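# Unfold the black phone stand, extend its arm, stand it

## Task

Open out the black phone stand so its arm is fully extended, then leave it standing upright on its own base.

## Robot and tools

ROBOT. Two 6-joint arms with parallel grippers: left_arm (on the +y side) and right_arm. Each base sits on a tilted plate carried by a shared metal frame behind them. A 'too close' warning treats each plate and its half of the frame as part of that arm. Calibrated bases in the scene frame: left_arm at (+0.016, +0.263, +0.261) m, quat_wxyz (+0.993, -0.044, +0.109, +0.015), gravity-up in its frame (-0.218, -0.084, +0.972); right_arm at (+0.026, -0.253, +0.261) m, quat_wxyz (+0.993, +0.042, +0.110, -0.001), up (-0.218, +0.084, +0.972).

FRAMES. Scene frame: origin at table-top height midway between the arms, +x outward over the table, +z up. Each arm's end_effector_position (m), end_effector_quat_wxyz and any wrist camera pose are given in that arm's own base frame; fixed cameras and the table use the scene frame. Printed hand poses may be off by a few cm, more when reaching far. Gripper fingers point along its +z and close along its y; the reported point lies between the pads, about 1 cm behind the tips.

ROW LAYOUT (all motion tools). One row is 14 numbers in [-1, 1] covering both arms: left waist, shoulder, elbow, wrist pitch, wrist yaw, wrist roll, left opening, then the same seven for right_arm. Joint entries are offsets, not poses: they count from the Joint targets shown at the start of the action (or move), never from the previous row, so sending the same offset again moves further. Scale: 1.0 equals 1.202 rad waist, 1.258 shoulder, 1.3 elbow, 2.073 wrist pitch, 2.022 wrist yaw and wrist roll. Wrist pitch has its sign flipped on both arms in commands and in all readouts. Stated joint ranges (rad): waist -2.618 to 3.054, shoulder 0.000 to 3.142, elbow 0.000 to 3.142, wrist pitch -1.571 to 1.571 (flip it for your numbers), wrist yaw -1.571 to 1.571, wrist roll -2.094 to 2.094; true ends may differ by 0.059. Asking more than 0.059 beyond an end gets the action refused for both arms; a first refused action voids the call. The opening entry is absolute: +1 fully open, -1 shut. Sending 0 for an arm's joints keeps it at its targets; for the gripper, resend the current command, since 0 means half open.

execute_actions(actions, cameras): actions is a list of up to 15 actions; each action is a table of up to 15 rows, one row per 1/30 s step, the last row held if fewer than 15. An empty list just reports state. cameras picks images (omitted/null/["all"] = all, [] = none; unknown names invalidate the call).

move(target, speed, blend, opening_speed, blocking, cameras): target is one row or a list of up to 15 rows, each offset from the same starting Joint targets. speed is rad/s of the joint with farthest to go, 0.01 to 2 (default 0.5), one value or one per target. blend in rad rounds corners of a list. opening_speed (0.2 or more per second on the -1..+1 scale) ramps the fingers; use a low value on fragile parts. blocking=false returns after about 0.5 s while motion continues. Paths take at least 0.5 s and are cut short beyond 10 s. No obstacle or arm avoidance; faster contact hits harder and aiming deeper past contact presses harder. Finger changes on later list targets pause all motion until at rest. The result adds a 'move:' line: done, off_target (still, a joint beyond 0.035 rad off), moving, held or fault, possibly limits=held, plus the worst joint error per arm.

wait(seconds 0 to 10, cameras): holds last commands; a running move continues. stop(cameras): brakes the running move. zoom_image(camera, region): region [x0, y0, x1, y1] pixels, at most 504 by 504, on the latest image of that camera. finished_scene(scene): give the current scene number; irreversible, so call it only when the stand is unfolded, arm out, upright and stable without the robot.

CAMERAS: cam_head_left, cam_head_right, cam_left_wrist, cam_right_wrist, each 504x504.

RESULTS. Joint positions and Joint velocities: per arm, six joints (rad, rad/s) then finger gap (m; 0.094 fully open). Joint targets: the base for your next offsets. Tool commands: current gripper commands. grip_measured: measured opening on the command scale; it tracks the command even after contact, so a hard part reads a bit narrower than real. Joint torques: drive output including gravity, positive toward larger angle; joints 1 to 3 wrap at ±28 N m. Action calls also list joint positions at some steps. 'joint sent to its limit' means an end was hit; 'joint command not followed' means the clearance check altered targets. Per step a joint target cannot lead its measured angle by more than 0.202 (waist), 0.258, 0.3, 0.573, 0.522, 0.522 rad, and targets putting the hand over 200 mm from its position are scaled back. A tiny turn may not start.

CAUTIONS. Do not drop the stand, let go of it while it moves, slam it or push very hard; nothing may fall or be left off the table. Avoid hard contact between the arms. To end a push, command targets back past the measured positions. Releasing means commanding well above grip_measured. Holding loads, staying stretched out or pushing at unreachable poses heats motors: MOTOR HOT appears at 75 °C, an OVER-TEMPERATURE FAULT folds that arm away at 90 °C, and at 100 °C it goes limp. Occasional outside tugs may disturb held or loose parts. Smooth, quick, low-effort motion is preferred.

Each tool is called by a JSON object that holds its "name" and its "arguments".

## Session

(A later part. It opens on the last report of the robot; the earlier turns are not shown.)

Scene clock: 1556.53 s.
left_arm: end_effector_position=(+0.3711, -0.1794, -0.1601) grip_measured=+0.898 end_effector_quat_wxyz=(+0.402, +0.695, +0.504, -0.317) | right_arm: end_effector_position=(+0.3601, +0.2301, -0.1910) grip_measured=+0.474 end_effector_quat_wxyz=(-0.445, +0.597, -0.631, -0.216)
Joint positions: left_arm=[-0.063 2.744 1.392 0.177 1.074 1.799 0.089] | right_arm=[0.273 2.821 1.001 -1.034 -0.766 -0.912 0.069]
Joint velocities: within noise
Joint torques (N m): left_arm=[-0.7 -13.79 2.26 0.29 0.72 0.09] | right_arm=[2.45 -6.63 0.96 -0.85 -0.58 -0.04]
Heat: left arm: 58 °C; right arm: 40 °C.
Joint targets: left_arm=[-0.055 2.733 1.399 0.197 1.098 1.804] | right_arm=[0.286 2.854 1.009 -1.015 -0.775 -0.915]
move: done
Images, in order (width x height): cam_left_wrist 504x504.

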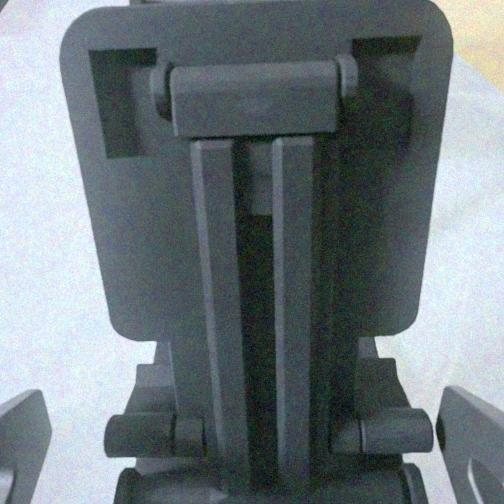

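{"name": "move", "arguments": {"target": [-0.019,0.0135,-0.024,-0.033,0.0,-0.012,0.9,0,0,0,0,0,0,0.2], "speed": 0.3, "cameras": ["cam_left_wrist"]}}

Scene clock: 1570.83 s.
left_arm: end_effector_position=(+0.3706, -0.1807, -0.1616) grip_measured=+0.898 end_effector_quat_wxyz=(+0.407, +0.697, +0.502, -0.312) | right_arm: end_effector_position=(+0.3601, +0.2301, -0.1910) grip_measured=+0.474 end_effector_quat_wxyz=(-0.445, +0.597, -0.631, -0.216)
Joint positions: left_arm=[-0.066 2.744 1.376 0.135 1.075 1.786 0.089] | right_arm=[0.273 2.821 1.001 -1.034 -0.766 -0.912 0.069]
Joint velocities: within noise
Joint torques (N m): left_arm=[-2.5 -12.07 0.96 -0.09 0.72 -0.02] | right_arm=[2.61 -6.68 0.96 -0.85 -0.54 -0.06]
Heat: left arm: 58 °C; right arm: 40 °C.
Joint targets: left_arm=[-0.078 2.749 1.368 0.128 1.098 1.780] | right_arm=[0.286 2.854 1.009 -1.015 -0.775 -0.915]
move: done
Images, in order (width x height): cam_left_wrist 504x504.

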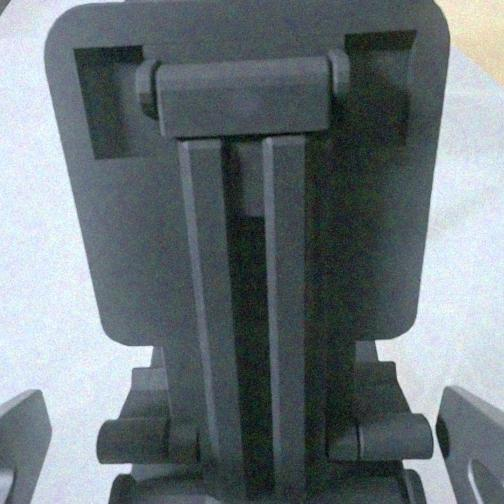

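{"name": "move", "arguments": {"target": [-0.007,0.013,-0.012,-0.015,0.0,-0.006,0.9,0,0,0,0,0,0,0.2], "speed": 0.3, "cameras": ["cam_left_wrist"]}}

Scene clock: 1576.53 s.
left_arm: end_effector_position=(+0.3679, -0.1840, -0.1631) grip_measured=+0.898 end_effector_quat_wxyz=(+0.408, +0.698, +0.499, -0.311) | right_arm: end_effector_position=(+0.3601, +0.2301, -0.1910) grip_measured=+0.474 end_effector_quat_wxyz=(-0.445, +0.597, -0.631, -0.216)
Joint positions: left_arm=[-0.075 2.744 1.36 0.104 1.075 1.775 0.089] | right_arm=[0.273 2.821 1.001 -1.034 -0.766 -0.912 0.069]
Joint velocities: within noise
Joint torques (N m): left_arm=[-2.3 -10.56 0.85 -0.11 0.75 -0.06] | right_arm=[2.59 -6.8 0.92 -0.86 -0.58 -0.08]
Heat: left arm: 57 °C; right arm: 40 °C.
Joint targets: left_arm=[-0.087 2.766 1.353 0.097 1.098 1.768] | right_arm=[0.286 2.854 1.009 -1.015 -0.775 -0.915]
move: done
Images, in order (width x height): cam_left_wrist 504x504.

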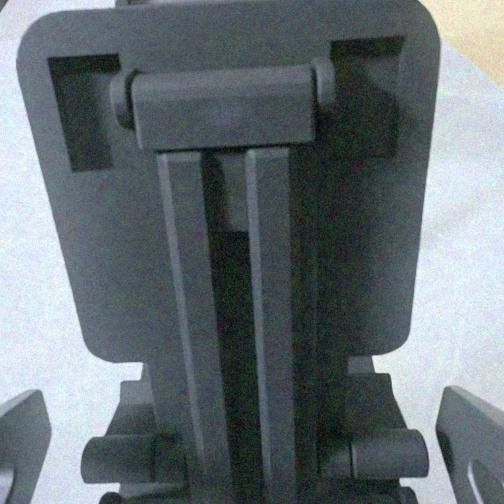

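{"name": "move", "arguments": {"target": [0.020,0.014,0.010,0.004,0.0,0.002,0.9,0,0,0,0,0,0,0.2], "speed": 0.3, "cameras": ["cam_left_wrist"]}}

Scene clock: 1581.70 s.
left_arm: end_effector_position=(+0.3655, -0.1817, -0.1676) grip_measured=+0.898 end_effector_quat_wxyz=(+0.405, +0.695, +0.504, -0.314) | right_arm: end_effector_position=(+0.3601, +0.2301, -0.1910) grip_measured=+0.474 end_effector_quat_wxyz=(-0.445, +0.597, -0.631, -0.216)
Joint positions: left_arm=[-0.07 2.757 1.36 0.103 1.075 1.774 0.089] | right_arm=[0.273 2.821 1.001 -1.034 -0.766 -0.912 0.069]
Joint velocities: within noise
Joint torques (N m): left_arm=[-0.73 -10.22 1.8 0.05 0.74 0.01] | right_arm=[2.59 -6.76 0.9 -0.79 -0.53 -0.06]
Heat: left arm: 56 °C; right arm: 40 °C.
Joint targets: left_arm=[-0.062 2.784 1.366 0.105 1.098 1.772] | right_arm=[0.286 2.854 1.009 -1.015 -0.775 -0.915]
move: done
Images, in order (width x height): cam_left_wrist 504x504.

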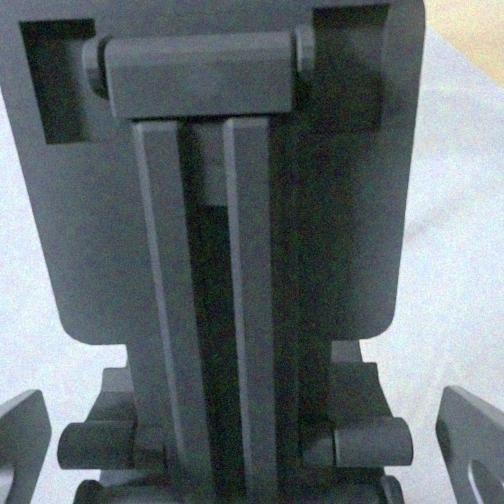

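{"name": "move", "arguments": {"target": [0,0,0,0,0,0,0.3,0,0,0,0,0,0,0.2], "opening_speed": 0.4, "cameras": ["cam_left_wrist"]}}

Scene clock: 1587.33 s.
left_arm: end_effector_position=(+0.3653, -0.1817, -0.1677) grip_measured=+0.443 end_effector_quat_wxyz=(+0.405, +0.695, +0.504, -0.314) | right_arm: end_effector_position=(+0.3598, +0.2306, -0.1910) grip_measured=+0.474 end_effector_quat_wxyz=(-0.445, +0.598, -0.631, -0.216)
Joint positions: left_arm=[-0.07 2.757 1.36 0.104 1.075 1.774 0.068] | right_arm=[0.275 2.821 1.001 -1.034 -0.765 -0.912 0.069]
Joint velocities: within noise
Joint torques (N m): left_arm=[-0.66 -10.18 1.89 0.01 0.73 -0.04] | right_arm=[2.45 -6.67 0.99 -0.86 -0.55 -0.05]
Heat: left arm: 55 °C; right arm: 40 °C.
Joint targets: left_arm=[-0.062 2.784 1.366 0.105 1.098 1.772] | right_arm=[0.286 2.854 1.009 -1.015 -0.775 -0.915]
move: done
Images, in order (width x height): cam_left_wrist 504x504.

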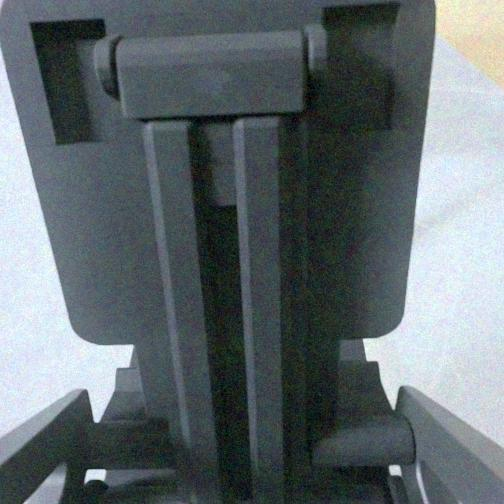

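{"name": "move", "arguments": {"target": [[-0.0408,0.0157,-0.0128,-0.0458,-0.0016,-0.0345,0.3,0,0,0,0,0,0,0.2],[-0.0711,0.0264,-0.0199,-0.0885,-0.0044,-0.0716,0.3,0,0,0,0,0,0,0.2]], "blend": 0.04, "speed": 0.12, "cameras": ["cam_left_wrist","cam_right_wrist"]}}

Scene clock: 1615.23 s.
left_arm: end_effector_position=(+0.3676, -0.1910, -0.1696) grip_measured=+0.437 end_effector_quat_wxyz=(+0.418, +0.682, +0.510, -0.317) | right_arm: end_effector_position=(+0.3620, +0.2276, -0.1906) grip_measured=+0.474 end_effector_quat_wxyz=(-0.447, +0.594, -0.633, -0.215)
Joint positions: left_arm=[-0.089 2.771 1.337 -0.023 1.098 1.669 0.068] | right_arm=[0.265 2.821 1.001 -1.037 -0.767 -0.909 0.069]
Joint velocities: within noise
Joint torques (N m): left_arm=[-6.93 -8.61 1.58 -0.76 0.4 -0.46] | right_arm=[3.19 -6.74 0.83 -0.85 -0.58 -0.11]
Heat: left arm: 52 °C; right arm: 40 °C.
Joint targets: left_arm=[-0.148 2.817 1.340 -0.078 1.089 1.627] | right_arm=[0.286 2.854 1.009 -1.015 -0.775 -0.915]
move: off_target (left_arm); left_arm: the waist is farthest, 0.059 rad from its target
Images, in order (width x height): cam_left_wrist 504x504, cam_right_wrist 504x504.

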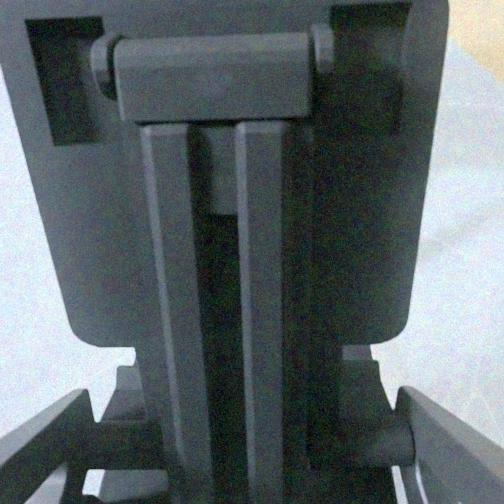

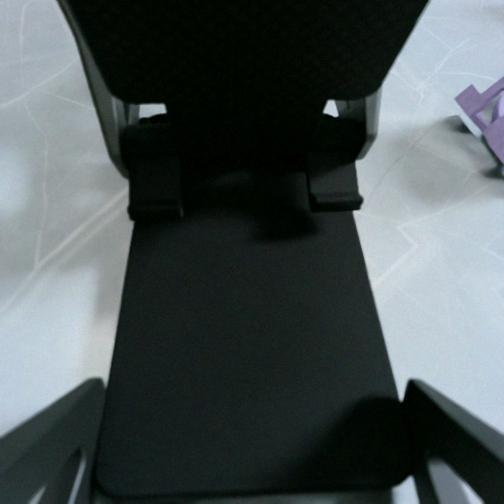

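{"name": "move", "arguments": {"target": [[-0.0329,0.0071,-0.0085,-0.0431,-0.0042,-0.0393,0.3,0.02,0,0,0,0,0,0.2]], "speed": 0.12, "cameras": ["cam_left_wrist","cam_right_wrist"]}}

Scene clock: 1619.67 s.
left_arm: end_effector_position=(+0.3686, -0.1958, -0.1710) grip_measured=+0.438 end_effector_quat_wxyz=(+0.421, +0.677, +0.515, -0.316) | right_arm: end_effector_position=(+0.3623, +0.2273, -0.1904) grip_measured=+0.474 end_effector_quat_wxyz=(-0.447, +0.594, -0.634, -0.215)
Joint positions: left_arm=[-0.101 2.774 1.321 -0.095 1.097 1.611 0.068] | right_arm=[0.265 2.821 1.001 -1.038 -0.767 -0.908 0.069]
Joint velocities: within noise
Joint torques (N m): left_arm=[-9.22 -7.97 1.65 -1.01 0.33 -0.67] | right_arm=[5.24 -6.68 0.96 -0.8 -0.51 -0.09]
Heat: left arm: 52 °C; right arm: 40 °C.
Joint targets: left_arm=[-0.187 2.826 1.329 -0.167 1.081 1.547] | right_arm=[0.310 2.854 1.009 -1.015 -0.775 -0.915]
move: off_target (left_arm, right_arm); left_arm: the waist is farthest, 0.087 rad from its target; right_arm: the waist is farthest, 0.045 rad from its target
Images, in order (width x height): cam_left_wrist 504x504, cam_right_wrist 504x504.

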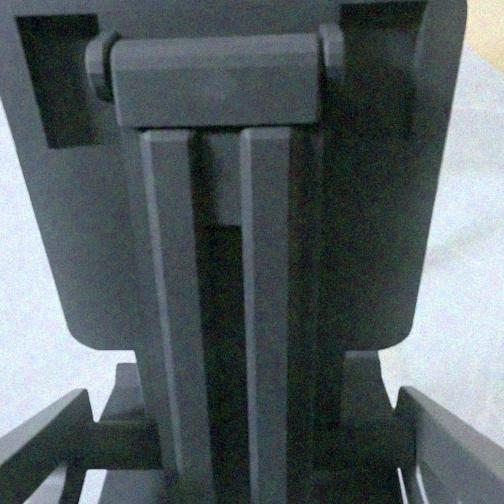

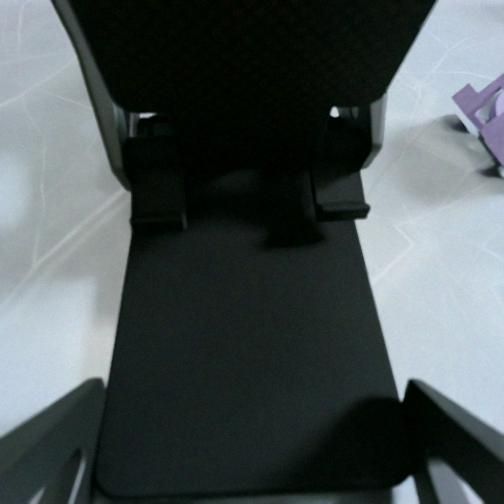

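{"name": "move", "arguments": {"target": [[-0.0330,-0.0002,-0.0121,-0.0397,-0.0055,-0.0379,0.3,0.0,0,0,0,0,0,0.2],[-0.055,-0.0002,-0.0161,-0.066,-0.009,-0.065,0.3,0.0,0,0,0,0,0,0.2]], "blend": 0.04, "speed": 0.12, "cameras": ["cam_left_wrist","cam_right_wrist"]}}

Scene clock: 1625.43 s.
left_arm: end_effector_position=(+0.3665, -0.2307, -0.1751) grip_measured=+0.438 end_effector_quat_wxyz=(+0.415, +0.680, +0.514, -0.317) | right_arm: end_effector_position=(+0.3636, +0.2263, -0.1900) grip_measured=+0.474 end_effector_quat_wxyz=(-0.448, +0.591, -0.635, -0.214)
Joint positions: left_arm=[-0.196 2.787 1.309 -0.265 1.065 1.44 0.068] | right_arm=[0.262 2.821 1.001 -1.041 -0.766 -0.904 0.069]
Joint velocities: within noise
Joint torques (N m): left_arm=[-6.97 -9.11 1.47 -0.94 0.5 -0.25] | right_arm=[5.65 -6.68 0.87 -0.77 -0.53 -0.12]
Heat: left arm: 52 °C; right arm: 40 °C.
Joint targets: left_arm=[-0.253 2.825 1.308 -0.304 1.063 1.416] | right_arm=[0.310 2.854 1.009 -1.015 -0.775 -0.915]
move: off_target (left_arm, right_arm); blend cut to 0.0274 rad at target 1; left_arm: the waist is farthest, 0.057 rad from its target; right_arm: the waist is farthest, 0.048 rad from its target
Images, in order (width x height): cam_left_wrist 504x504, cam_right_wrist 504x504.

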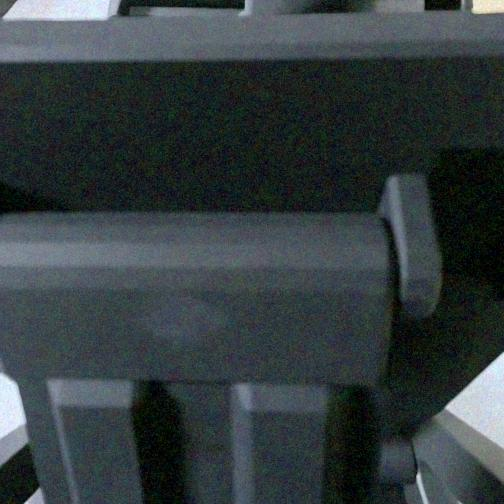

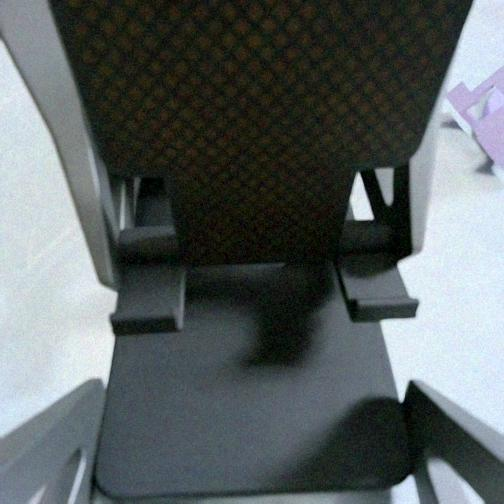

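{"name": "zoom_image", "arguments": {"camera": "cam_head_left", "region": [170, 210, 290, 300]}}

This scene's latest camera images include none from cam_head_left. They are from: cam_left_wrist, cam_right_wrist. cam_head_left's image comes with the result of a call that names it in "cameras".

{"name": "wait", "arguments": {"seconds": 0, "cameras": ["cam_head_left","cam_head_right"]}}

{"name": "zoom_image", "arguments": {"camera": "cam_head_left", "region": [170, 210, 290, 300]}}

{"name": "zoom_image", "arguments": {"camera": "cam_head_right", "region": [170, 210, 290, 300]}}

Scene clock: 1646.23 s.
left_arm: end_effector_position=(+0.3665, -0.2307, -0.1750) grip_measured=+0.438 end_effector_quat_wxyz=(+0.415, +0.680, +0.514, -0.317) | right_arm: end_effector_position=(+0.3636, +0.2263, -0.1900) grip_measured=+0.474 end_effector_quat_wxyz=(-0.448, +0.591, -0.635, -0.214)
Joint positions: left_arm=[-0.196 2.787 1.309 -0.265 1.065 1.44 0.068] | right_arm=[0.262 2.821 1.001 -1.041 -0.766 -0.904 0.069]
Joint velocities: within noise
Joint torques (N m): left_arm=[-6.79 -9.31 1.5 -0.91 0.47 -0.27] | right_arm=[5.48 -6.6 1.06 -0.77 -0.56 -0.16]
Heat: left arm: 53 °C; right arm: 40 °C.
Joint targets: left_arm=[-0.253 2.825 1.308 -0.304 1.063 1.416] | right_arm=[0.310 2.854 1.009 -1.015 -0.775 -0.915]
Tool commands: left_gripper/opening=+0.3 right_gripper/opening=+0.2
Images, in order (width x height): cam_head_left 504x504, cam_head_right 504x504.

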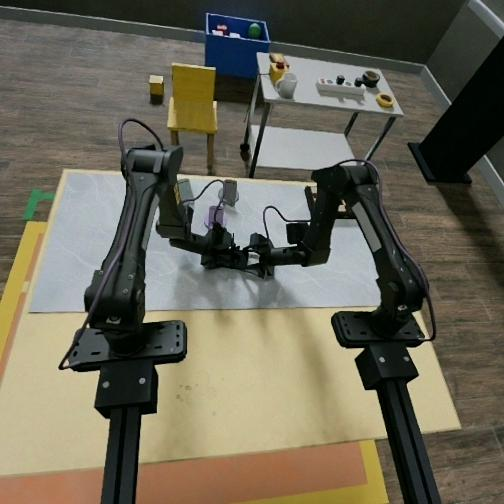

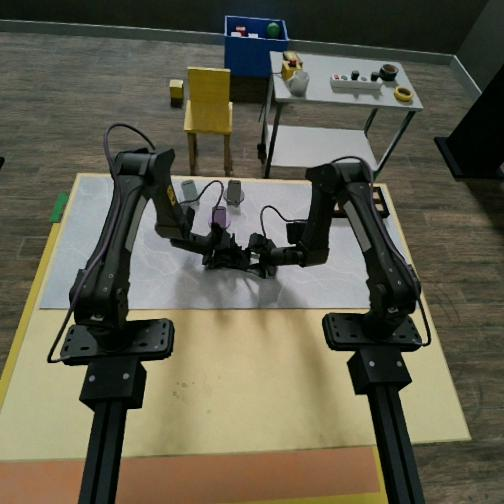

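Scaled by 4.200 from the camera's 504x504 image, which has a finer 720x720 frame.

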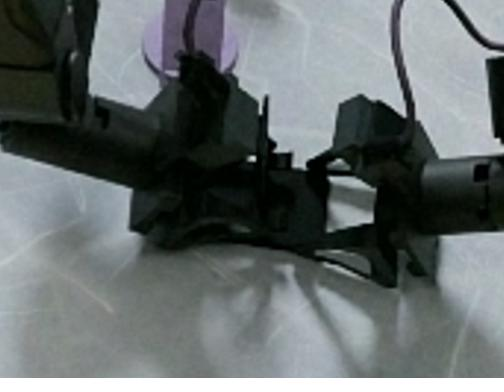

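Scaled by 4.200 from the camera's 504x504 image, which has a finer 720x720 frame.

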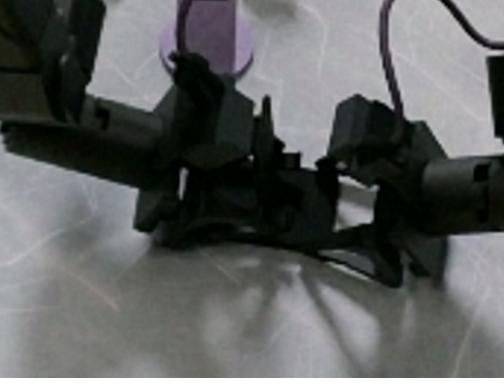

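{"name": "move", "arguments": {"target": [-0.025,-0.012,-0.006,-0.019,-0.004,-0.018,0.3,0.012,0,0,0,0,0,0.2], "speed": 0.12, "cameras": ["cam_left_wrist","cam_right_wrist"]}}

Scene clock: 1660.33 s.
left_arm: end_effector_position=(+0.3640, -0.2397, -0.1738) grip_measured=+0.438 end_effector_quat_wxyz=(+0.417, +0.680, +0.511, -0.320) | right_arm: end_effector_position=(+0.3635, +0.2264, -0.1899) grip_measured=+0.474 end_effector_quat_wxyz=(-0.448, +0.591, -0.635, -0.215)
Joint positions: left_arm=[-0.219 2.787 1.3 -0.308 1.065 1.402 0.068] | right_arm=[0.262 2.821 1.001 -1.041 -0.767 -0.903 0.069]
Joint velocities: within noise
Joint torques (N m): left_arm=[-7.61 -10.69 1.63 -0.9 0.38 -0.22] | right_arm=[6.71 -6.61 0.84 -0.73 -0.54 -0.17]
Heat: left arm: 53 °C; right arm: 40 °C.
Joint targets: left_arm=[-0.283 2.810 1.300 -0.343 1.055 1.380] | right_arm=[0.325 2.854 1.009 -1.015 -0.775 -0.915]
move: off_target (left_arm, right_arm); left_arm: the waist is farthest, 0.064 rad from its target; right_arm: the waist is farthest, 0.063 rad from its target
Images, in order (width x height): cam_left_wrist 504x504, cam_right_wrist 504x504.

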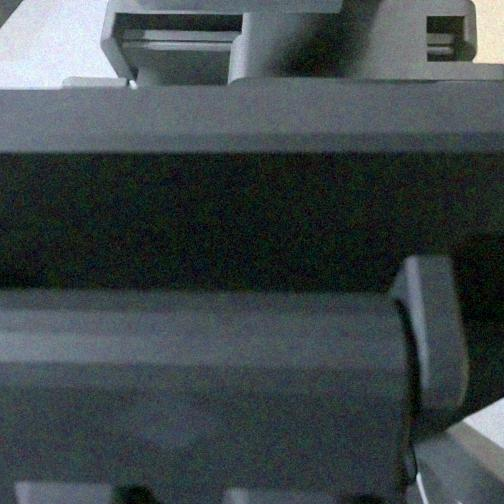

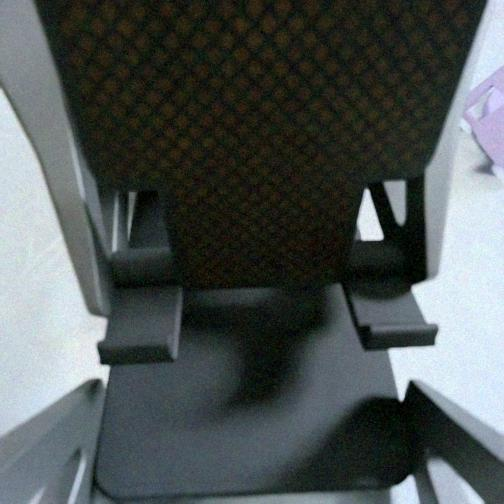

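{"name": "move", "arguments": {"target": [[0.046,-0.016,0,0.015,0.004,0.010,0.3,-0.033,0,0,0,0,0,0.2],[0.046,-0.016,0,0.015,0.004,0.010,0.65,-0.033,0,0,0,0,0,0.2]], "speed": 0.15, "cameras": ["cam_left_wrist","cam_right_wrist"]}}

Scene clock: 1676.17 s.
left_arm: end_effector_position=(+0.3641, -0.2391, -0.1746) grip_measured=+0.648 end_effector_quat_wxyz=(+0.416, +0.681, +0.512, -0.318) | right_arm: end_effector_position=(+0.3637, +0.2292, -0.1898) grip_measured=+0.474 end_effector_quat_wxyz=(-0.449, +0.594, -0.632, -0.213)
Joint positions: left_arm=[-0.218 2.787 1.3 -0.306 1.06 1.405 0.077] | right_arm=[0.27 2.821 1.005 -1.041 -0.762 -0.905 0.069]
Joint velocities: within noise
Joint torques (N m): left_arm=[-2.67 -12.16 1.35 -0.62 0.53 -0.03] | right_arm=[2.67 -6.84 0.47 -0.78 -0.63 -0.12]
Heat: left arm: 54 °C; right arm: 40 °C.
Joint targets: left_arm=[-0.228 2.790 1.300 -0.313 1.063 1.400] | right_arm=[0.285 2.854 1.009 -1.015 -0.775 -0.915]
move: done
Images, in order (width x height): cam_left_wrist 504x504, cam_right_wrist 504x504.

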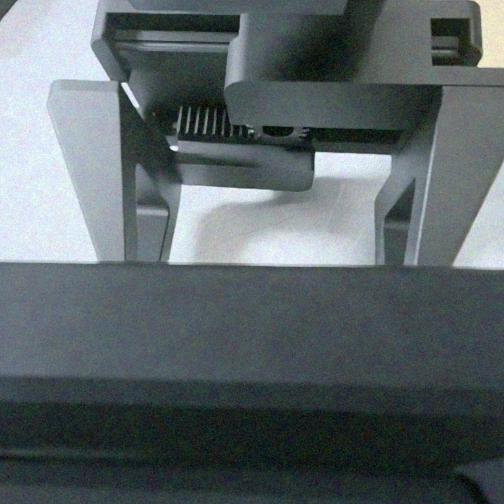

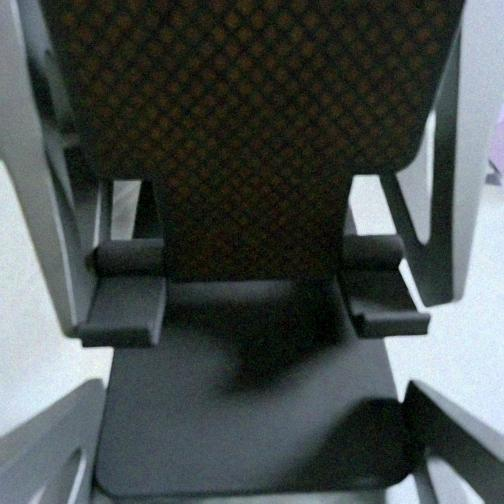

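{"name": "move", "arguments": {"target": [0.090,-0.070,-0.0135,0.118,0.0148,0.105,0.65,0,0,0,0,0,0,0.2], "speed": 0.25, "cameras": ["cam_left_wrist","cam_right_wrist"]}}

Scene clock: 1684.97 s.
left_arm: end_effector_position=(+0.3662, -0.2025, -0.1617) grip_measured=+0.648 end_effector_quat_wxyz=(+0.413, +0.688, +0.511, -0.308) | right_arm: end_effector_position=(+0.3627, +0.2304, -0.1900) grip_measured=+0.474 end_effector_quat_wxyz=(-0.448, +0.595, -0.632, -0.214)
Joint positions: left_arm=[-0.125 2.726 1.291 -0.089 1.068 1.607 0.077] | right_arm=[0.273 2.821 1.005 -1.039 -0.762 -0.906 0.069]
Joint velocities: within noise
Joint torques (N m): left_arm=[-1.18 -14.57 0.69 -0.04 0.78 0.07] | right_arm=[2.5 -6.83 0.64 -0.81 -0.61 -0.14]
Heat: left arm: 56 °C; right arm: 40 °C.
Joint targets: left_arm=[-0.120 2.702 1.282 -0.068 1.093 1.613] | right_arm=[0.285 2.854 1.009 -1.015 -0.775 -0.915]
move: done
Images, in order (width x height): cam_left_wrist 504x504, cam_right_wrist 504x504.

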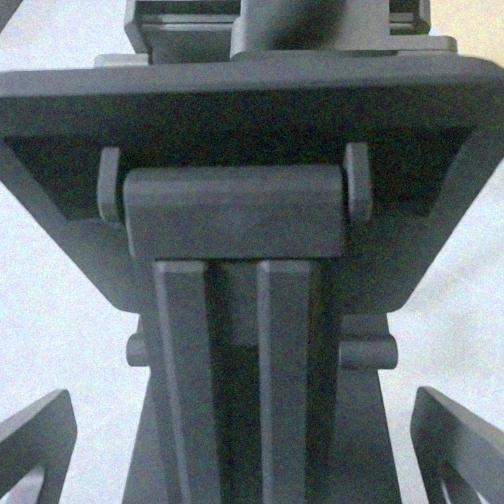

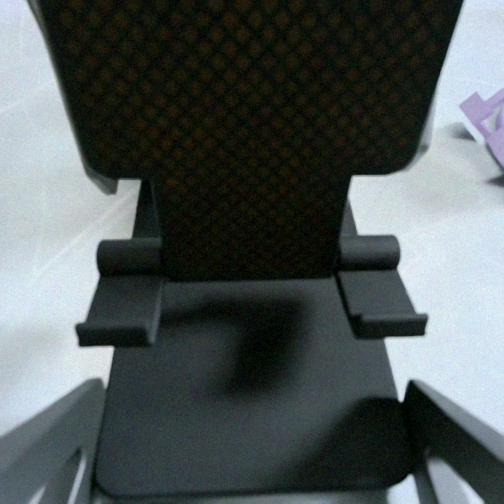

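{"name": "zoom_image", "arguments": {"camera": "cam_left_wrist", "region": [80, 120, 440, 480]}}

Scaled by 1.400 from the camera's 504x504 image, which has a finer 720x720 frame.

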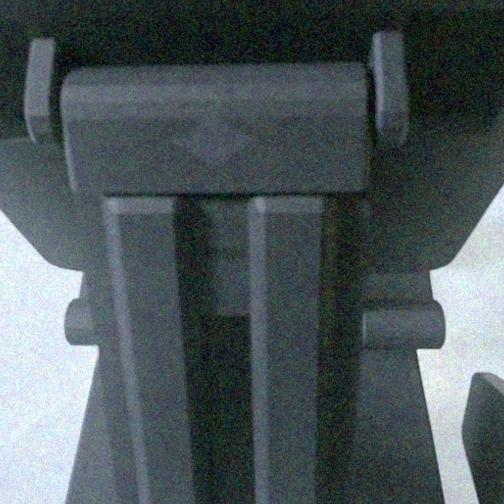

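{"name": "move", "arguments": {"target": [[-0.021,0,0,-0.007,0,-0.006,0.65,0,0,0,0,0,0,0.2],[-0.021,0,0,-0.007,0,-0.006,-0.3,0,0,0,0,0,0,0.2]], "speed": 0.2, "opening_speed": 0.8, "cameras": ["cam_left_wrist","cam_right_wrist"]}}

Scene clock: 1717.67 s.
left_arm: end_effector_position=(+0.3642, -0.2058, -0.1617) grip_measured=-0.298 end_effector_quat_wxyz=(+0.411, +0.690, +0.508, -0.311) | right_arm: end_effector_position=(+0.3627, +0.2304, -0.1900) grip_measured=+0.474 end_effector_quat_wxyz=(-0.448, +0.595, -0.632, -0.214)
Joint positions: left_arm=[-0.134 2.726 1.291 -0.088 1.069 1.606 0.033] | right_arm=[0.273 2.821 1.005 -1.039 -0.762 -0.906 0.069]
Joint velocities: within noise
Joint torques (N m): left_arm=[-2.63 -14.91 0.98 -0.24 0.72 -0.04] | right_arm=[2.41 -6.84 0.53 -0.78 -0.6 -0.11]
Heat: left arm: 60 °C; right arm: 40 °C.
Joint targets: left_arm=[-0.145 2.702 1.282 -0.082 1.092 1.600] | right_arm=[0.285 2.854 1.009 -1.015 -0.775 -0.915]
move: done
Images, in order (width x height): cam_left_wrist 504x504, cam_right_wrist 504x504.

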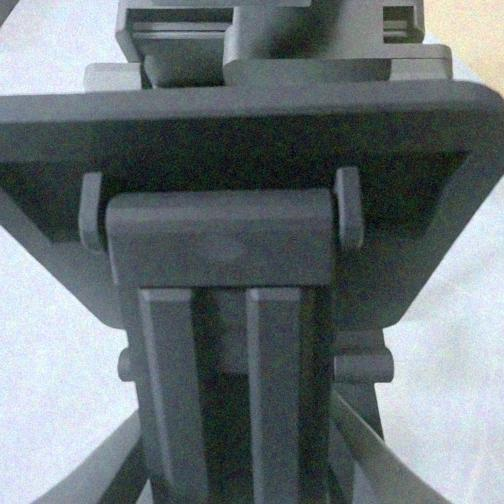

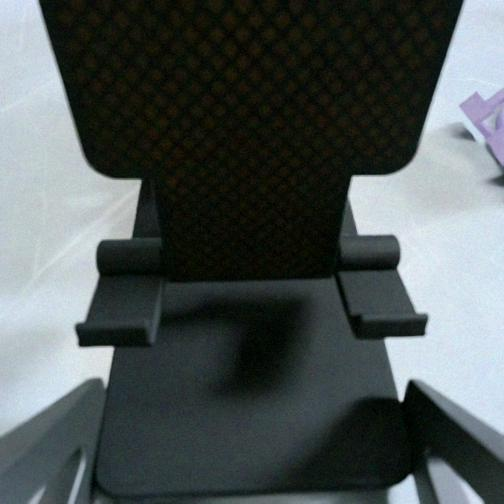

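{"name": "move", "arguments": {"target": [0,0,0,0,0,0,-0.65,0,0,0,0,0,0,0.2], "opening_speed": 0.4, "cameras": ["cam_left_wrist"]}}

Scene clock: 1724.03 s.
left_arm: end_effector_position=(+0.3639, -0.2059, -0.1616) grip_measured=-0.490 end_effector_quat_wxyz=(+0.409, +0.687, +0.512, -0.314) | right_arm: end_effector_position=(+0.3627, +0.2304, -0.1900) grip_measured=+0.474 end_effector_quat_wxyz=(-0.448, +0.596, -0.631, -0.214)
Joint positions: left_arm=[-0.134 2.726 1.291 -0.086 1.07 1.595 0.024] | right_arm=[0.273 2.821 1.005 -1.039 -0.762 -0.908 0.069]
Joint velocities: within noise
Joint torques (N m): left_arm=[-2.69 -14.67 0.8 -0.2 0.74 0.11] | right_arm=[2.47 -6.74 0.54 -0.77 -0.6 -0.1]
Heat: left arm: 60 °C; right arm: 40 °C.
Joint targets: left_arm=[-0.145 2.702 1.282 -0.082 1.092 1.600] | right_arm=[0.285 2.854 1.009 -1.015 -0.775 -0.915]
move: done
Images, in order (width x height): cam_left_wrist 504x504.

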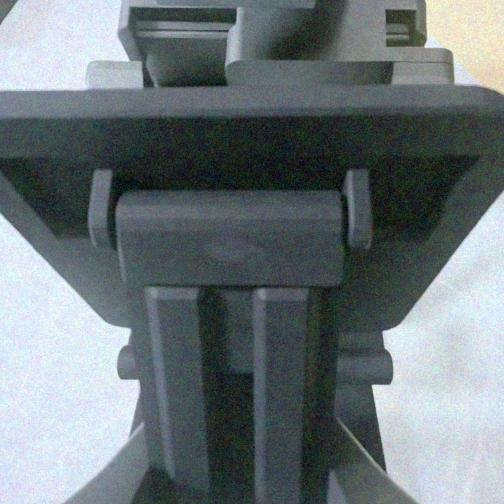

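{"name": "move", "arguments": {"target": [[0,0,0,0,0,0,-0.65,0,0,0,0,0,0,0.65],[0,0,0,0,0,0,-0.65,-0.066,-0.107,-0.081,0.0158,-0.0272,-0.0402,0.65],[0,0,0,0,0,0,-0.65,0.0332,-0.324,-0.190,0.040,0.0142,0.0186,0.65],[0,0,0,0,0,0,-0.65,0.1042,-0.306,-0.136,0.0395,0.0457,0.0554,0.65]], "blend": [0,0.04,0.04,0], "speed": 0.35}}

Scene clock: 1762.93 s.
left_arm: end_effector_position=(+0.3621, -0.2064, -0.1619) grip_measured=-0.491 end_effector_quat_wxyz=(+0.408, +0.687, +0.512, -0.316) | right_arm: end_effector_position=(+0.3498, +0.2742, -0.0993) grip_measured=+0.647 end_effector_quat_wxyz=(-0.455, +0.604, -0.617, -0.215)
Joint positions: left_arm=[-0.136 2.726 1.288 -0.085 1.071 1.595 0.024] | right_arm=[0.407 2.474 0.827 -0.959 -0.681 -0.81 0.077]
Joint velocities: within noise
Joint torques (N m): left_arm=[-2.13 -14.71 0.8 -0.23 0.73 0.07] | right_arm=[1.88 -9.5 2 -0.93 -0.43 0.04]
Heat: left arm: 61 °C; right arm: 40 °C.
Joint targets: left_arm=[-0.145 2.702 1.283 -0.082 1.093 1.600] | right_arm=[0.410 2.469 0.832 -0.933 -0.683 -0.803]
move: done

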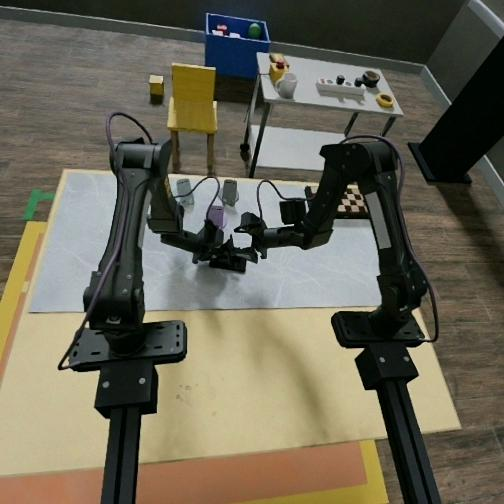

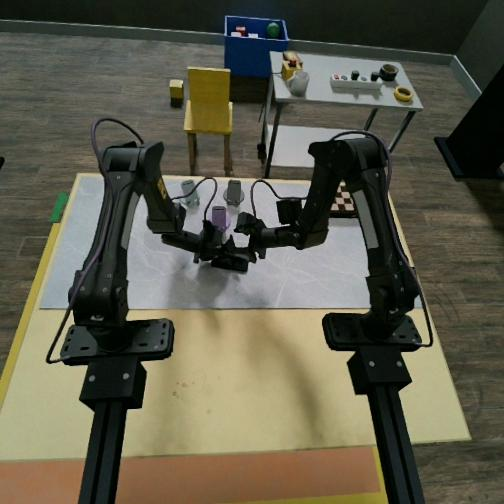

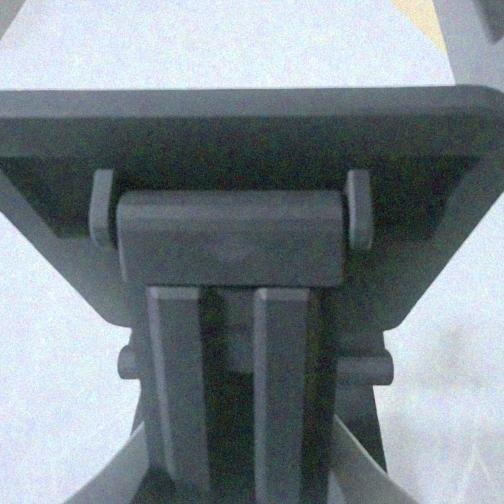

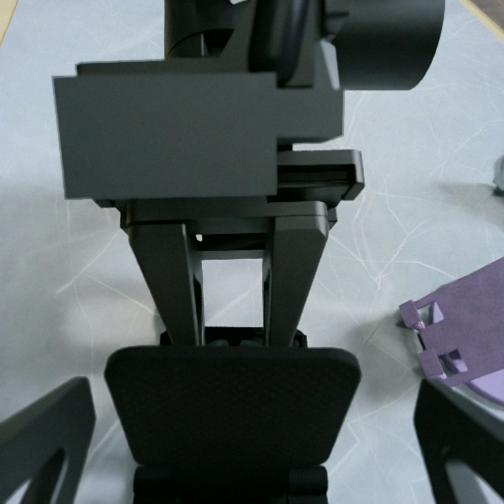

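{"name": "move", "arguments": {"target": [0,0,0,0,0,0,-0.65,0.045,0.0763,0.056,-0.0203,0.032,0.0287,0.65], "speed": 0.2, "cameras": ["cam_left_wrist","cam_right_wrist"]}}

Scene clock: 1781.77 s.
left_arm: end_effector_position=(+0.3631, -0.2058, -0.1613) grip_measured=-0.491 end_effector_quat_wxyz=(+0.409, +0.687, +0.512, -0.315) | right_arm: end_effector_position=(+0.3558, +0.2925, -0.1136) grip_measured=+0.647 end_effector_quat_wxyz=(-0.450, +0.597, -0.630, -0.210)
Joint positions: left_arm=[-0.134 2.725 1.288 -0.086 1.071 1.596 0.024] | right_arm=[0.46 2.535 0.895 -0.969 -0.617 -0.752 0.077]
Joint velocities: within noise
Joint torques (N m): left_arm=[-2.44 -14.69 0.99 -0.19 0.73 0.05] | right_arm=[2.21 -7.35 2.67 -1.27 -0.4 0]
Heat: left arm: 62 °C; right arm: 41 °C.
Joint targets: left_arm=[-0.145 2.702 1.283 -0.082 1.093 1.600] | right_arm=[0.464 2.565 0.905 -0.975 -0.618 -0.745]
move: done
Images, in order (width x height): cam_left_wrist 504x504, cam_right_wrist 504x504.

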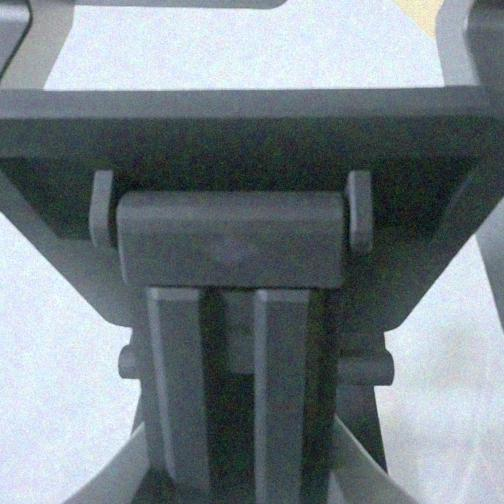

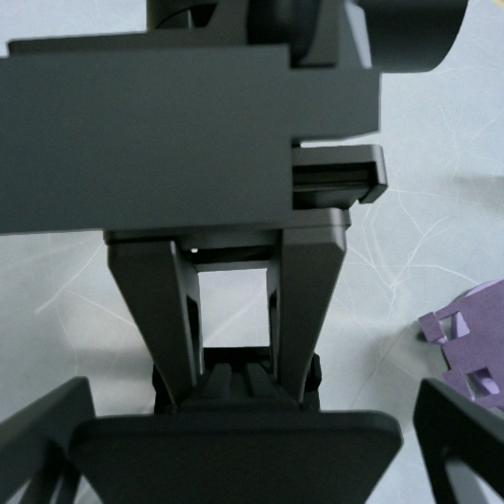

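{"name": "move", "arguments": {"target": [0,0,0,0,0,0,-0.65,-0.0158,0.027,-0.0108,-0.017,0,0,0.65], "speed": 0.2, "cameras": ["cam_right_wrist"]}}

Scene clock: 1795.73 s.
left_arm: end_effector_position=(+0.3631, -0.2058, -0.1613) grip_measured=-0.491 end_effector_quat_wxyz=(+0.409, +0.687, +0.512, -0.315) | right_arm: end_effector_position=(+0.3557, +0.2882, -0.1215) grip_measured=+0.647 end_effector_quat_wxyz=(-0.452, +0.594, -0.632, -0.208)
Joint positions: left_arm=[-0.134 2.725 1.288 -0.086 1.071 1.596 0.024] | right_arm=[0.452 2.567 0.895 -1.004 -0.616 -0.752 0.077]
Joint velocities: within noise
Joint torques (N m): left_arm=[-2.37 -14.69 1.01 -0.21 0.7 0.04] | right_arm=[1.32 -7.09 1.2 -1.27 -0.41 0.07]
Heat: left arm: 64 °C; right arm: 40 °C.
Joint targets: left_arm=[-0.145 2.702 1.283 -0.082 1.093 1.600] | right_arm=[0.445 2.599 0.891 -1.011 -0.618 -0.745]
move: done
Images, in order (width x height): cam_right_wrist 504x504.

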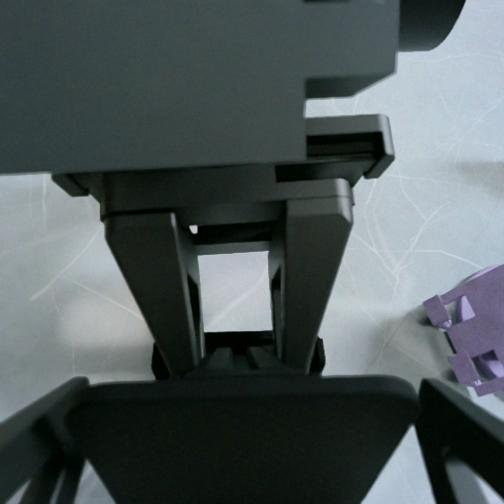

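{"name": "move", "arguments": {"target": [0,0,0,0,0,0,-0.65,0,0,0,0,0,0,0.15], "opening_speed": 0.4, "cameras": ["cam_right_wrist","cam_left_wrist"]}}

Scene clock: 1801.63 s.
left_arm: end_effector_position=(+0.3642, -0.2060, -0.1610) grip_measured=-0.491 end_effector_quat_wxyz=(+0.411, +0.688, +0.510, -0.312) | right_arm: end_effector_position=(+0.3554, +0.2883, -0.1217) grip_measured=+0.318 end_effector_quat_wxyz=(-0.451, +0.594, -0.632, -0.208)
Joint positions: left_arm=[-0.134 2.725 1.288 -0.093 1.071 1.596 0.024] | right_arm=[0.452 2.568 0.895 -1.005 -0.617 -0.75 0.062]
Joint velocities: within noise
Joint torques (N m): left_arm=[-2.51 -14.43 1.17 -0.1 0.75 0.11] | right_arm=[1.18 -7.32 1.09 -1.27 -0.4 0.06]
Heat: left arm: 64 °C; right arm: 41 °C.
Joint targets: left_arm=[-0.145 2.702 1.283 -0.083 1.093 1.600] | right_arm=[0.445 2.599 0.891 -1.010 -0.618 -0.745]
move: done
Images, in order (width x height): cam_left_wrist 504x504, cam_right_wrist 504x504.

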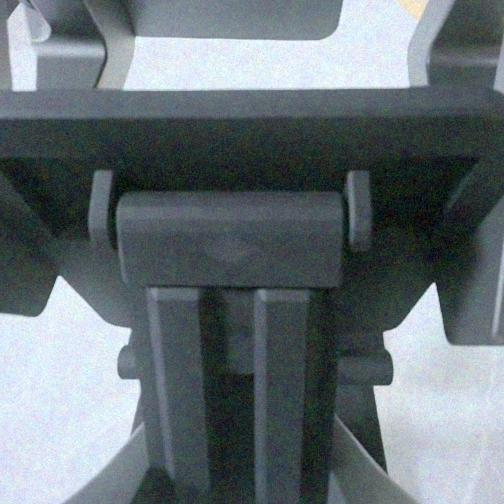

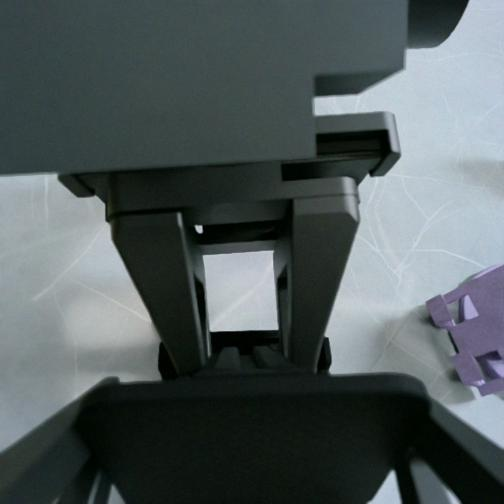

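{"name": "move", "arguments": {"target": [0,0.016,0,0,0,0,-0.65,-0.0203,-0.157,-0.092,0.0267,-0.0094,-0.009,0.15], "speed": 0.12, "cameras": ["cam_right_wrist","cam_left_wrist"]}}

Scene clock: 1814.80 s.
left_arm: end_effector_position=(+0.3536, -0.2229, -0.1502) grip_measured=-0.491 end_effector_quat_wxyz=(+0.420, +0.680, +0.490, -0.347) | right_arm: end_effector_position=(+0.3426, +0.2721, -0.1055) grip_measured=+0.318 end_effector_quat_wxyz=(+0.434, -0.591, +0.651, +0.196)
Joint positions: left_arm=[-0.167 2.725 1.288 -0.092 1.141 1.58 0.024] | right_arm=[0.442 2.449 0.787 -0.949 -0.585 -0.758 0.062]
Joint velocities: within noise
Joint torques (N m): left_arm=[0.17 -12.97 1.2 -0.14 0.04 0.22] | right_arm=[0.05 -12.66 0.25 -1.21 -1 -0.07]
Heat: left arm: 65 °C; right arm: 41 °C.
Joint targets: left_arm=[-0.145 2.722 1.283 -0.082 1.092 1.600] | right_arm=[0.421 2.401 0.771 -0.955 -0.637 -0.763]
move: off_target (left_arm, right_arm); left_arm: the wrist yaw is farthest, 0.048 rad from its target; right_arm: the wrist yaw is farthest, 0.052 rad from its target
Images, in order (width x height): cam_left_wrist 504x504, cam_right_wrist 504x504.

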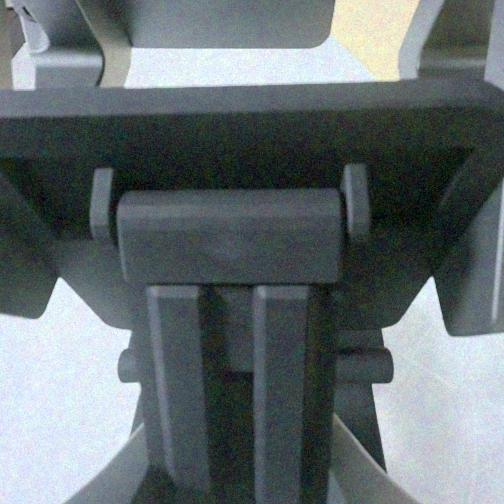

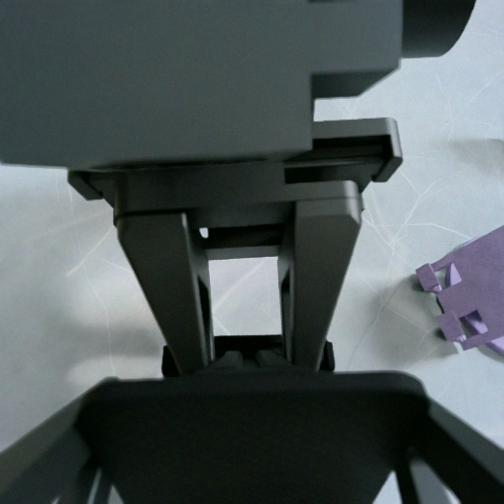

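{"name": "move", "arguments": {"target": [0.02,0.012,0,0,-0.09,0,-0.65,0,0,0,0,0,0,0.15], "speed": 0.12, "cameras": ["cam_right_wrist","cam_left_wrist"]}}

Scene clock: 1824.03 s.
left_arm: end_effector_position=(+0.3556, -0.2187, -0.1592) grip_measured=-0.491 end_effector_quat_wxyz=(+0.405, +0.689, +0.503, -0.329) | right_arm: end_effector_position=(+0.3426, +0.2703, -0.1075) grip_measured=+0.318 end_effector_quat_wxyz=(+0.430, -0.590, +0.655, +0.195)
Joint positions: left_arm=[-0.167 2.725 1.288 -0.087 1.084 1.58 0.024] | right_arm=[0.44 2.449 0.787 -0.939 -0.579 -0.758 0.062]
Joint velocities: within noise
Joint torques (N m): left_arm=[2.55 -11.3 0.96 -0.21 -1.29 0.23] | right_arm=[0.16 -12.7 0.12 -1.3 -1.09 -0.12]
Heat: left arm: 64 °C; right arm: 46 °C.
Joint targets: left_arm=[-0.121 2.737 1.283 -0.082 0.910 1.600] | right_arm=[0.421 2.401 0.771 -0.955 -0.637 -0.763]
move: off_target (left_arm, right_arm); left_arm: the wrist yaw is farthest, 0.174 rad from its target; right_arm: the wrist yaw is farthest, 0.058 rad from its target
Images, in order (width x height): cam_left_wrist 504x504, cam_right_wrist 504x504.

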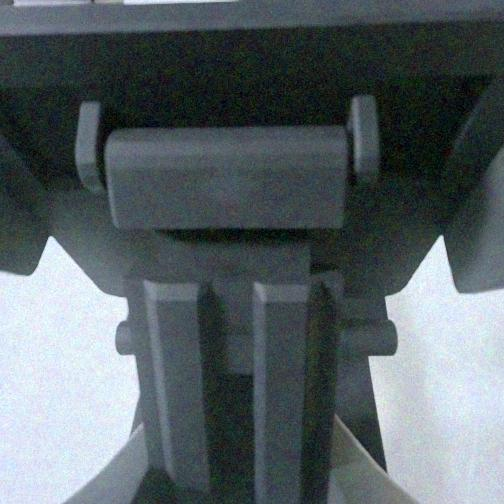

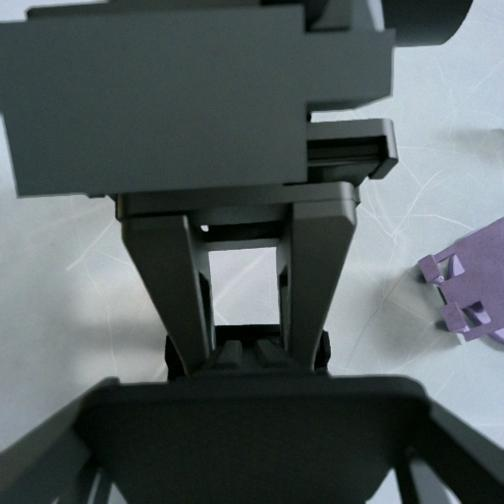

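{"name": "move", "arguments": {"target": [0.015,0.012,0,0,-0.06,0,-0.65,-0.01,-0.06,-0.04,0.010,-0.004,-0.004,0.15], "speed": 0.12, "cameras": ["cam_right_wrist","cam_left_wrist"]}}

Scene clock: 1828.33 s.
left_arm: end_effector_position=(+0.3590, -0.2123, -0.1671) grip_measured=-0.491 end_effector_quat_wxyz=(+0.392, +0.696, +0.515, -0.310) | right_arm: end_effector_position=(+0.3382, +0.2634, -0.0936) grip_measured=+0.318 end_effector_quat_wxyz=(+0.432, -0.588, +0.656, +0.193)
Joint positions: left_arm=[-0.161 2.725 1.288 -0.084 1.033 1.582 0.024] | right_arm=[0.428 2.383 0.737 -0.922 -0.584 -0.763 0.062]
Joint velocities: within noise
Joint torques (N m): left_arm=[3.59 -10.07 0.92 -0.2 -2.01 0.25] | right_arm=[0.1 -13.05 0.24 -1.27 -1.11 -0.11]
Heat: left arm: 63 °C; right arm: 48 °C.
Joint targets: left_arm=[-0.103 2.752 1.283 -0.082 0.789 1.600] | right_arm=[0.409 2.326 0.719 -0.934 -0.645 -0.771]
move: off_target (left_arm, right_arm); left_arm: the wrist yaw is farthest, 0.244 rad from its target; right_arm: the wrist yaw is farthest, 0.061 rad from its target
Images, in order (width x height): cam_left_wrist 504x504, cam_right_wrist 504x504.

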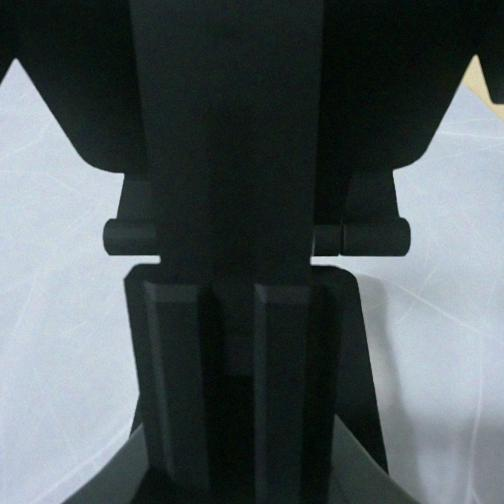

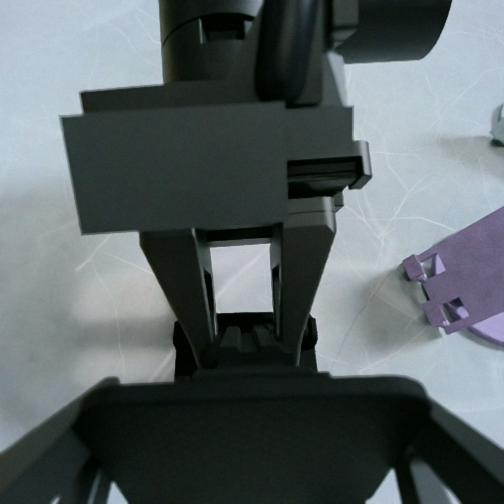

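{"name": "move", "arguments": {"target": [0.0,0.0,0,0,-0.02,0,-0.65,-0.008,-0.035,-0.022,0.006,-0.002,-0.002,0.15], "speed": 0.12, "cameras": ["cam_right_wrist","cam_left_wrist"]}}

Scene clock: 1838.40 s.
left_arm: end_effector_position=(+0.3591, -0.2120, -0.1675) grip_measured=-0.491 end_effector_quat_wxyz=(+0.391, +0.697, +0.516, -0.309) | right_arm: end_effector_position=(+0.3353, +0.2596, -0.0841) grip_measured=+0.318 end_effector_quat_wxyz=(+0.433, -0.587, +0.656, +0.194)
Joint positions: left_arm=[-0.161 2.725 1.288 -0.084 1.03 1.583 0.024] | right_arm=[0.42 2.338 0.707 -0.907 -0.591 -0.767 0.062]
Joint velocities: within noise
Joint torques (N m): left_arm=[3.56 -10.17 1.18 -0.18 -2.4 0.21] | right_arm=[0.01 -12.98 0.39 -1.3 -1.06 -0.12]
Heat: left arm: 61 °C; right arm: 52 °C.
Joint targets: left_arm=[-0.103 2.752 1.283 -0.082 0.749 1.600] | right_arm=[0.399 2.282 0.690 -0.922 -0.649 -0.775]
move: off_target (left_arm, right_arm); left_arm: the wrist yaw is farthest, 0.281 rad from its target; right_arm: the wrist yaw is farthest, 0.058 rad from its target
Images, in order (width x height): cam_left_wrist 504x504, cam_right_wrist 504x504.

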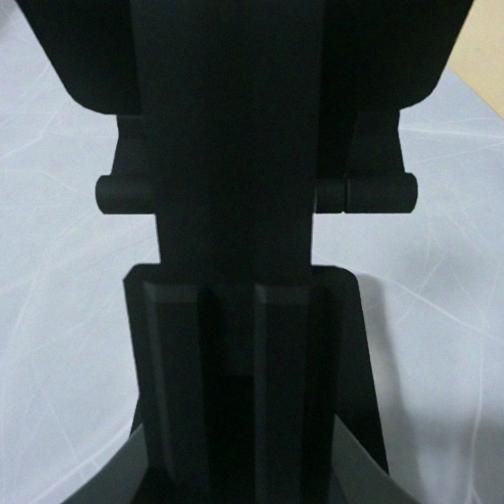

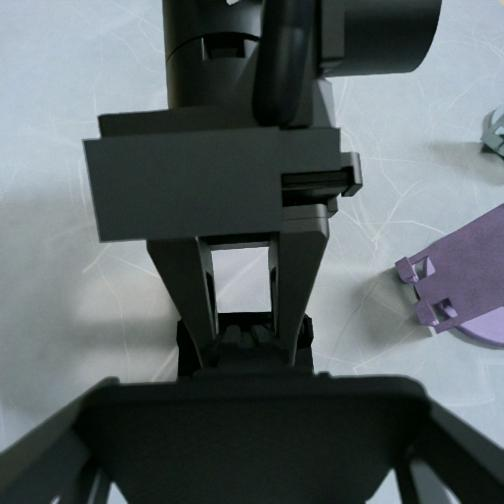

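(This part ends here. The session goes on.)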